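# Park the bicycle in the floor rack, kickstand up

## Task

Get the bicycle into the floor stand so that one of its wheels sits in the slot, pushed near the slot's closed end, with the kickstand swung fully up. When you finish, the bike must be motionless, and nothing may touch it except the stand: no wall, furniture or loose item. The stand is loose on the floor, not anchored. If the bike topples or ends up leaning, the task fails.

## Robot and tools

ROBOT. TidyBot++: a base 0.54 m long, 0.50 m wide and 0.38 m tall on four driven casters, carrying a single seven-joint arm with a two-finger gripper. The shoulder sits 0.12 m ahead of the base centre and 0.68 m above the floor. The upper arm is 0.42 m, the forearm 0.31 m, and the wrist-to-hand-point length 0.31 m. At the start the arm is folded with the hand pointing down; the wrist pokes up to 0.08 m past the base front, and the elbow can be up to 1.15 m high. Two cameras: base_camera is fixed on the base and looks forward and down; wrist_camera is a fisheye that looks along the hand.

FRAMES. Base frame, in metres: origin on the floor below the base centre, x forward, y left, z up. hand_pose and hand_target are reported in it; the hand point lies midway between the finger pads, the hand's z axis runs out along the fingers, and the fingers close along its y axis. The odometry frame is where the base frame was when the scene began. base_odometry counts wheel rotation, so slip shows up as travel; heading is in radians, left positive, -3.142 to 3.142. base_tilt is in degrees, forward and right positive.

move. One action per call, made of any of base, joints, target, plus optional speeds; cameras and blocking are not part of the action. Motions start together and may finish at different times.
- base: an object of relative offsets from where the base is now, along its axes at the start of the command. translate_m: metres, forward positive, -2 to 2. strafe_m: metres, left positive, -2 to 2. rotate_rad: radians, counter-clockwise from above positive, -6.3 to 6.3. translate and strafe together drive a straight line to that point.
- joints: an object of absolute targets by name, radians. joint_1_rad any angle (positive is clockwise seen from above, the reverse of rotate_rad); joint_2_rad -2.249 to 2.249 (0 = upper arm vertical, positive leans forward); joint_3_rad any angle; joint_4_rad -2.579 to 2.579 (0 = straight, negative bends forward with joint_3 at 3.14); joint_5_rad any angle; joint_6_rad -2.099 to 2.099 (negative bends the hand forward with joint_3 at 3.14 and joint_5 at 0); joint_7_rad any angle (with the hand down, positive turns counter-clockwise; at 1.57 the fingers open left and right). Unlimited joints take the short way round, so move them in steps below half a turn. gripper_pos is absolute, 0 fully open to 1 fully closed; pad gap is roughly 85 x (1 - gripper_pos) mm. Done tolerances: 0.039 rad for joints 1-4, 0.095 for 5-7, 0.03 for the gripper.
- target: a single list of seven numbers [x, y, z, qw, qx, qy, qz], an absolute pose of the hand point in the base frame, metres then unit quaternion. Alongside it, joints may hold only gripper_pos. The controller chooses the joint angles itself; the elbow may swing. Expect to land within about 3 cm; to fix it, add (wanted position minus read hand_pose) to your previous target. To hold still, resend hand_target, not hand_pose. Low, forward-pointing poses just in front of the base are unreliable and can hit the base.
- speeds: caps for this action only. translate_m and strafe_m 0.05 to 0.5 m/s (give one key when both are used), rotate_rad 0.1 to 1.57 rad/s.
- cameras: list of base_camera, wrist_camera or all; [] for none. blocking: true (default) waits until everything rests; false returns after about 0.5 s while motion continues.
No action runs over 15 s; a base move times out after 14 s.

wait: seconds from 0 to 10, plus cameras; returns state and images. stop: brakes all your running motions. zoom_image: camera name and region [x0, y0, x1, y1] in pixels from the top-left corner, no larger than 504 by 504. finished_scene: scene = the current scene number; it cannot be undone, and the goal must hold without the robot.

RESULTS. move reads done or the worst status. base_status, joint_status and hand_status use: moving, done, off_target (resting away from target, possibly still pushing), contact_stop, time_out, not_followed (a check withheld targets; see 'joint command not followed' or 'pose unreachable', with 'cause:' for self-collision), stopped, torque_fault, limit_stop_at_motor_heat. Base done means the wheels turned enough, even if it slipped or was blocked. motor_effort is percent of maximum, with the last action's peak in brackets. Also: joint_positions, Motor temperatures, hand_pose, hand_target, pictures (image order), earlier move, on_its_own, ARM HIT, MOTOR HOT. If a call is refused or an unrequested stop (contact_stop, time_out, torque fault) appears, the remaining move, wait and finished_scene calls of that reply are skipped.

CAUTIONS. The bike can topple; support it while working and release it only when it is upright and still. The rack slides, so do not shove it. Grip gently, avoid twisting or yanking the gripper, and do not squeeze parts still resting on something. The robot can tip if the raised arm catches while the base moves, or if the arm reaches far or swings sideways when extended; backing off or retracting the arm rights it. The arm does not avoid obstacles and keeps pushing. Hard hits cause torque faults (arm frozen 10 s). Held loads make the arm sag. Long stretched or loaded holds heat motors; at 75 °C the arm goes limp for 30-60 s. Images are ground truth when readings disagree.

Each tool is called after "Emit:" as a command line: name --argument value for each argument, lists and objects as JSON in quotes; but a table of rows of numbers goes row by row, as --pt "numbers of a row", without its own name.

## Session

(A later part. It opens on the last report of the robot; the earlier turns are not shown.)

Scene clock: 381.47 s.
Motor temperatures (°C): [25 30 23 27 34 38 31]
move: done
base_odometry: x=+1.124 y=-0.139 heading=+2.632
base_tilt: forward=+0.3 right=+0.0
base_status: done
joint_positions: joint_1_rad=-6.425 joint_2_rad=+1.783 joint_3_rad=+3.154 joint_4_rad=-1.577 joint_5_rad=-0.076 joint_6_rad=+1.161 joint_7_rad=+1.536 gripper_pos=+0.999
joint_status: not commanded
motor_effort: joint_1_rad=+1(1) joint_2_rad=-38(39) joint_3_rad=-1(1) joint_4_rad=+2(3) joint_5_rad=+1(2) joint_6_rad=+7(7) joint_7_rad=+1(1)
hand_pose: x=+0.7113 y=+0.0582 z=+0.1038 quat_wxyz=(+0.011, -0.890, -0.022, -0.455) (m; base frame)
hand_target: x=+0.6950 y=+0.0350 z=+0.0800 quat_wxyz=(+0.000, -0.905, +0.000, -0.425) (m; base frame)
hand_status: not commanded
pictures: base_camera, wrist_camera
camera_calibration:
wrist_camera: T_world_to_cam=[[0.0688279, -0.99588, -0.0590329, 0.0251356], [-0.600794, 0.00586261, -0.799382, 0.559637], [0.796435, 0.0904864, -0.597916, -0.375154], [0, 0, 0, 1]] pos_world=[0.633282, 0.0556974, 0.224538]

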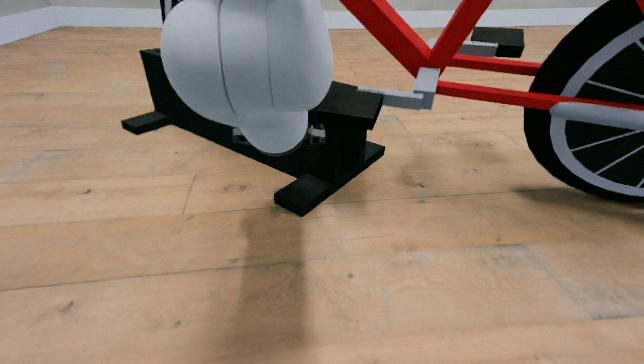

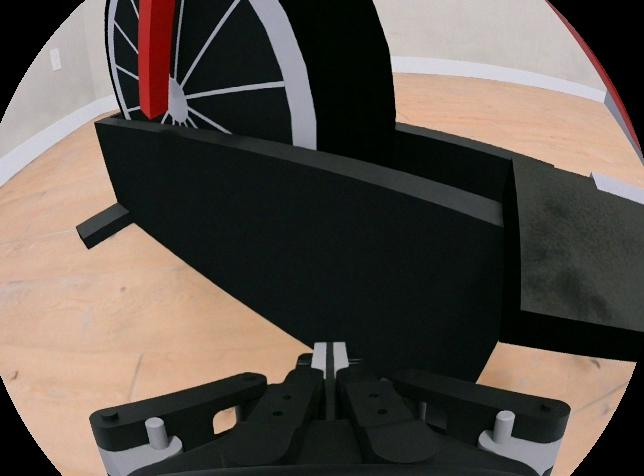

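Emit:
move --base '{"translate_m": 0.06}' --speeds '{"translate_m": 0.06}'

Scene clock: 383.03 s.
Motor temperatures (°C): [25 30 23 27 34 38 31]
move: done
base_odometry: x=+1.072 y=-0.109 heading=+2.632
base_tilt: forward=+0.2 right=+0.0
base_status: done
joint_positions: joint_1_rad=-6.424 joint_2_rad=+1.794 joint_3_rad=+3.154 joint_4_rad=-1.574 joint_5_rad=-0.076 joint_6_rad=+1.148 joint_7_rad=+1.536 gripper_pos=+0.999
joint_status: not commanded
motor_effort: joint_1_rad=+1(3) joint_2_rad=-38(43) joint_3_rad=-1(2) joint_4_rad=+2(6) joint_5_rad=+0(1) joint_6_rad=+7(10) joint_7_rad=+1(2)
hand_pose: x=+0.7032 y=+0.0570 z=+0.0940 quat_wxyz=(+0.010, -0.895, -0.022, -0.445) (m; base frame)
hand_target: x=+0.6950 y=+0.0350 z=+0.0800 quat_wxyz=(+0.000, -0.905, +0.000, -0.425) (m; base frame)
hand_status: not commanded
pictures: base_camera, wrist_camera
camera_calibration:
wrist_camera: T_world_to_cam=[[0.0667082, -0.996052, -0.0585686, 0.0253725], [-0.618836, 0.00474332, -0.785506, 0.558393], [0.782683, 0.088644, -0.616076, -0.362988], [0, 0, 0, 1]] pos_world=[0.627965, 0.0548004, 0.216478]

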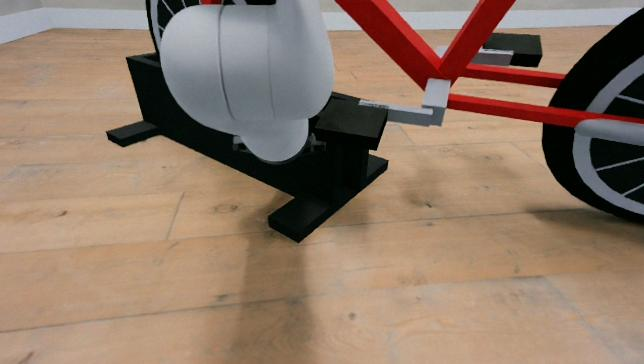

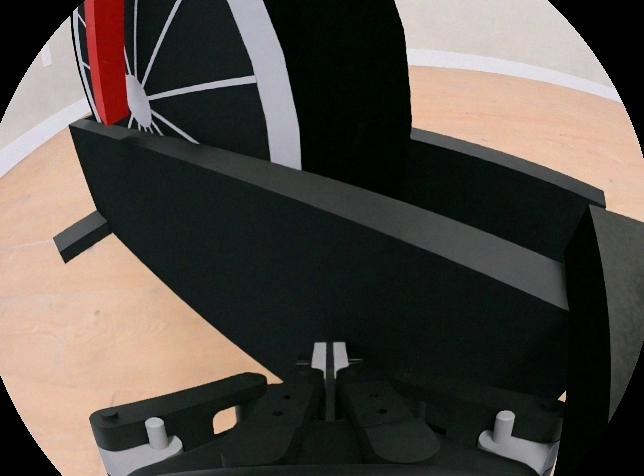

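Emit:
move --base '{"translate_m": 0.05}' --speeds '{"translate_m": 0.05}'

Scene clock: 384.53 s.
Motor temperatures (°C): [25 30 23 27 34 38 31]
move: done
base_odometry: x=+1.028 y=-0.085 heading=+2.632
base_tilt: forward=+0.2 right=+0.0
base_status: done
joint_positions: joint_1_rad=-6.450 joint_2_rad=+1.821 joint_3_rad=+3.154 joint_4_rad=-1.612 joint_5_rad=-0.076 joint_6_rad=+1.128 joint_7_rad=+1.536 gripper_pos=+0.999
joint_status: not commanded
motor_effort: joint_1_rad=+9(10) joint_2_rad=-43(46) joint_3_rad=+7(8) joint_4_rad=+8(11) joint_5_rad=-6(7) joint_6_rad=+10(11) joint_7_rad=+1(1)
hand_pose: x=+0.6638 y=+0.0661 z=+0.0686 quat_wxyz=(+0.012, -0.913, -0.035, -0.407) (m; base frame)
hand_target: x=+0.6950 y=+0.0350 z=+0.0800 quat_wxyz=(+0.000, -0.905, +0.000, -0.425) (m; base frame)
hand_status: not commanded
pictures: base_camera, wrist_camera
camera_calibration:
wrist_camera: T_world_to_cam=[[0.086715, -0.994763, -0.0540998, 0.0219006], [-0.681032, -0.0195575, -0.731992, 0.553228], [0.727101, 0.100318, -0.679162, -0.308132], [0, 0, 0, 1]] pos_world=[0.59891, 0.063517, 0.196872]

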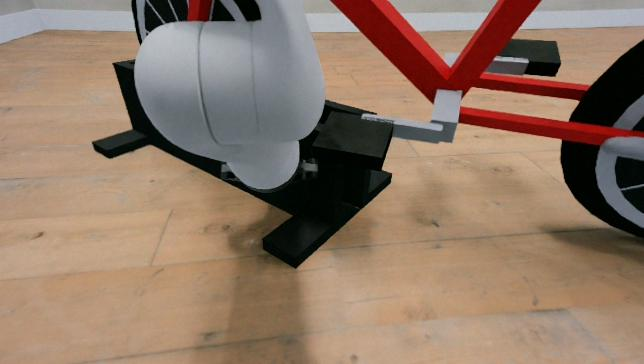

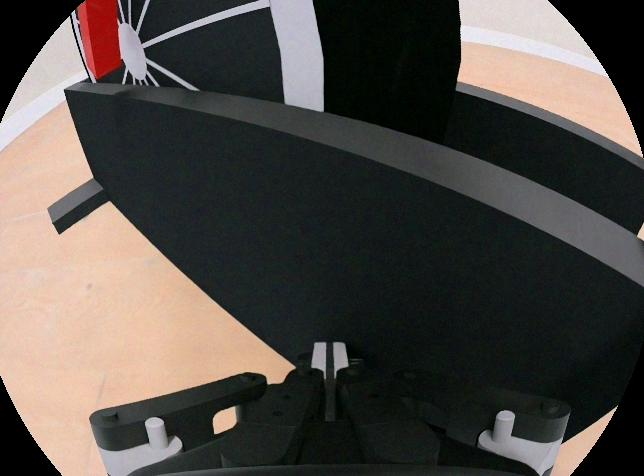

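Emit:
move --base '{"translate_m": 0.05}' --speeds '{"translate_m": 0.05}'

Scene clock: 386.07 s.
Motor temperatures (°C): [25 30 23 27 34 38 31]
move: done
base_odometry: x=+0.984 y=-0.060 heading=+2.632
base_tilt: forward=+0.3 right=+0.0
base_status: done
joint_positions: joint_1_rad=-6.464 joint_2_rad=+1.846 joint_3_rad=+3.141 joint_4_rad=-1.635 joint_5_rad=-0.075 joint_6_rad=+1.102 joint_7_rad=+1.536 gripper_pos=+0.999
joint_status: not commanded
motor_effort: joint_1_rad=+9(13) joint_2_rad=-47(49) joint_3_rad=+7(10) joint_4_rad=+11(14) joint_5_rad=-7(10) joint_6_rad=+13(14) joint_7_rad=+0(1)
hand_pose: x=+0.6286 y=+0.0737 z=+0.0461 quat_wxyz=(+0.016, -0.927, -0.039, -0.372) (m; base frame)
hand_target: x=+0.6950 y=+0.0350 z=+0.0800 quat_wxyz=(+0.000, -0.905, +0.000, -0.425) (m; base frame)
hand_status: not commanded
pictures: base_camera, wrist_camera
camera_calibration:
wrist_camera: T_world_to_cam=[[0.0924939, -0.993749, -0.062508, 0.0279724], [-0.734441, -0.0256999, -0.678186, 0.544508], [0.67234, 0.108637, -0.732227, -0.262319], [0, 0, 0, 1]] pos_world=[0.57369, 0.0702888, 0.178949]

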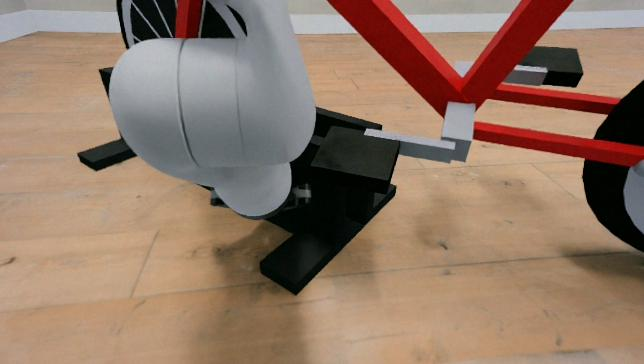

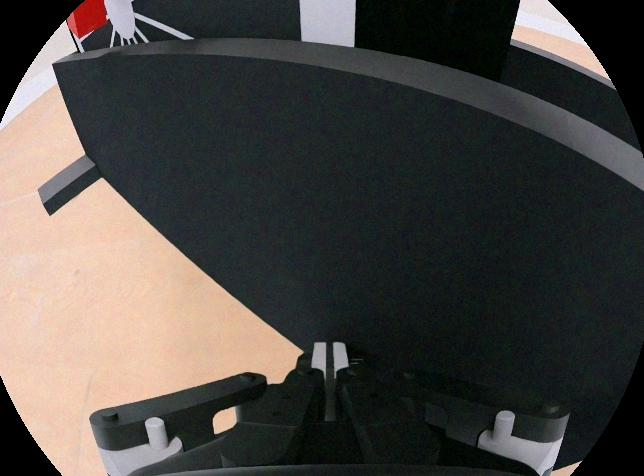

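Emit:
move --base '{"translate_m": -0.3}' --speeds '{"translate_m": 0.2}'

Emit:
move --joints '{"joint_1_rad": 0, "joint_2_rad": -0.3, "joint_3_rad": 3.14, "joint_4_rad": -2.4, "joint_5_rad": 0, "joint_6_rad": -0.4, "joint_7_rad": 1.57}'

Scene clock: 388.53 s.
Motor temperatures (°C): [25 30 23 27 34 38 31]
move: done
base_odometry: x=+1.247 y=-0.206 heading=+2.632
base_tilt: forward=+0.2 right=+0.0
base_status: done
joint_positions: joint_1_rad=-6.421 joint_2_rad=+1.795 joint_3_rad=+3.155 joint_4_rad=-1.575 joint_5_rad=-0.075 joint_6_rad=+1.102 joint_7_rad=+1.536 gripper_pos=+0.999
joint_status: not commanded
motor_effort: joint_1_rad=+1(9) joint_2_rad=-37(46) joint_3_rad=-1(7) joint_4_rad=+1(10) joint_5_rad=+1(7) joint_6_rad=+6(13) joint_7_rad=+1(1)
hand_pose: x=+0.6942 y=+0.0542 z=+0.0828 quat_wxyz=(+0.008, -0.905, -0.021, -0.424) (m; base frame)
hand_target: x=+0.6950 y=+0.0350 z=+0.0800 quat_wxyz=(+0.000, -0.905, +0.000, -0.425) (m; base frame)
hand_status: not commanded
pictures: base_camera, wrist_camera
camera_calibration:
wrist_camera: T_world_to_cam=[[0.0607929, -0.996453, -0.0581852, 0.0266497], [-0.654305, 0.00423865, -0.756219, 0.566298], [0.753783, 0.0840437, -0.651727, -0.339371], [0, 0, 0, 1]] pos_world=[0.624723, 0.0526768, 0.208619]

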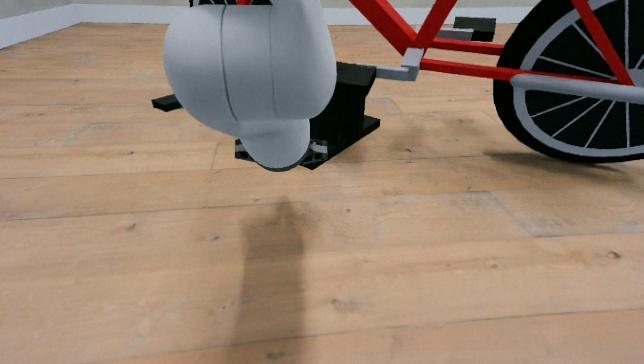

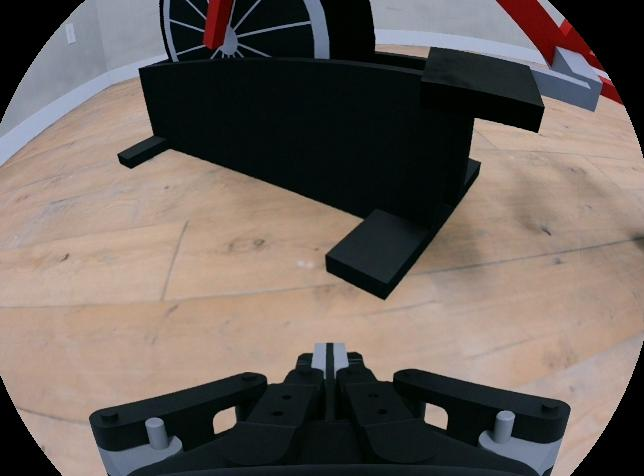

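Scene clock: 391.73 s.
Motor temperatures (°C): [25 30 23 27 34 38 31]
move: done
base_odometry: x=+1.247 y=-0.206 heading=+2.632
base_tilt: forward=+0.2 right=+0.0
base_status: not commanded
joint_positions: joint_1_rad=-6.301 joint_2_rad=-0.287 joint_3_rad=+3.155 joint_4_rad=-2.386 joint_5_rad=-0.052 joint_6_rad=-0.330 joint_7_rad=+1.536 gripper_pos=+0.999
joint_status: all done
motor_effort: joint_1_rad=+1(2) joint_2_rad=-6(44) joint_3_rad=+1(1) joint_4_rad=+19(20) joint_5_rad=+1(2) joint_6_rad=+6(8) joint_7_rad=+1(2)
hand_pose: x=+0.4751 y=+0.0085 z=+0.6914 quat_wxyz=(+0.025, -0.936, +0.035, -0.348) (m; base frame)
hand_target: x=+0.4523 y=+0.0019 z=+0.6757 quat_wxyz=(+0.000, -0.949, +0.000, -0.315) (m; base frame)
hand_status: not commanded
pictures: base_camera, wrist_camera
camera_calibration:
wrist_camera: T_world_to_cam=[[-0.0417442, -0.990162, -0.13355, 0.130651], [-0.764626, 0.117699, -0.633636, 0.850026], [0.643121, 0.0756653, -0.762017, 0.355258], [0, 0, 0, 1]] pos_world=[0.426931, 0.00243811, 0.826768]

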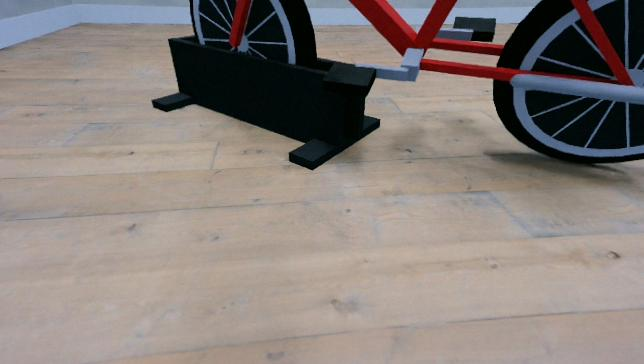

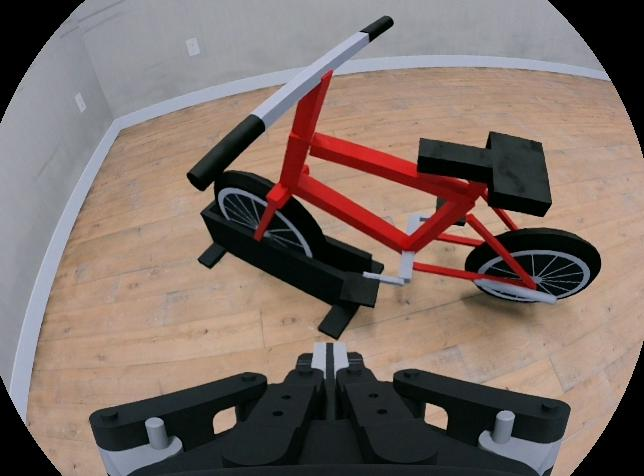

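Emit:
zoom_image --camera "wrist_camera" --region '[180, 150, 420, 350]'

Emit:
zoom_image --camera "wrist_camera" --region '[380, 120, 620, 320]'

Emit:
zoom_image --camera "base_camera" --region '[140, 0, 400, 180]'

Scaled by 2.100.

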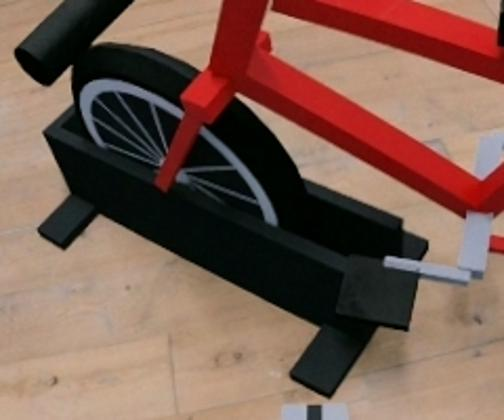

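Scaled by 2.100.

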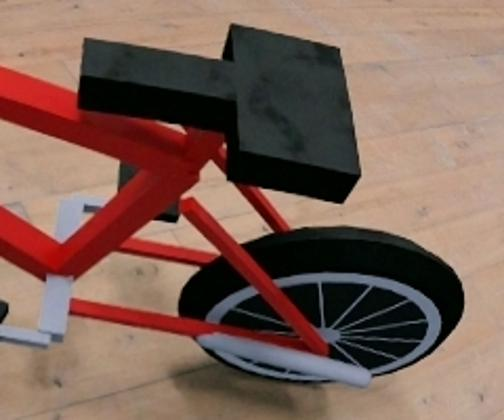

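Scaled by 1.938.

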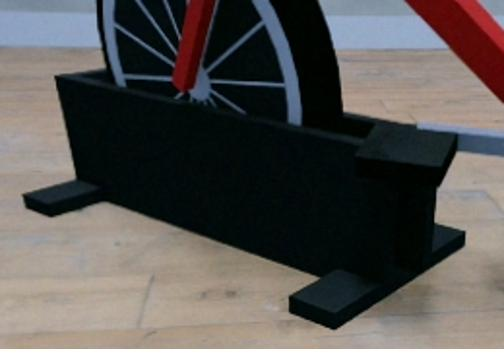

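Emit:
zoom_image --camera "base_camera" --region '[160, 10, 260, 80]'

Emit:
zoom_image --camera "wrist_camera" --region '[190, 160, 290, 260]'

Scaled by 5.040.

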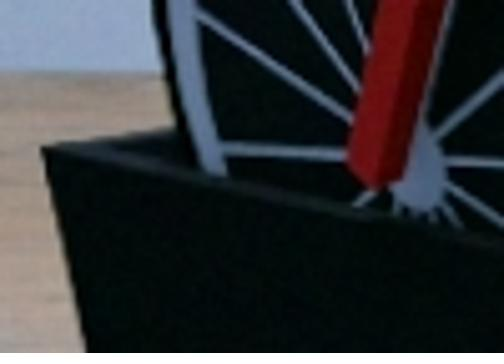

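Scaled by 5.040.

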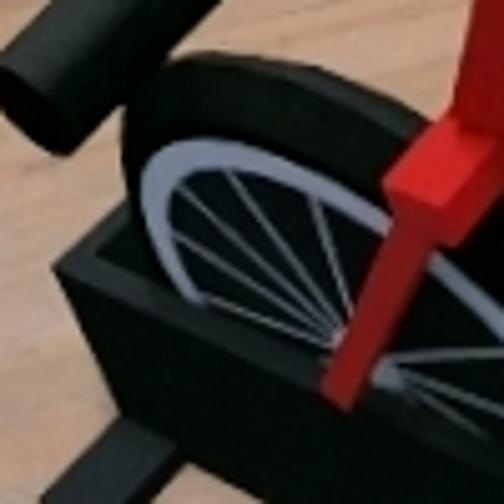

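Emit:
finished_scene --scene 1

The scene is finished: the task was done.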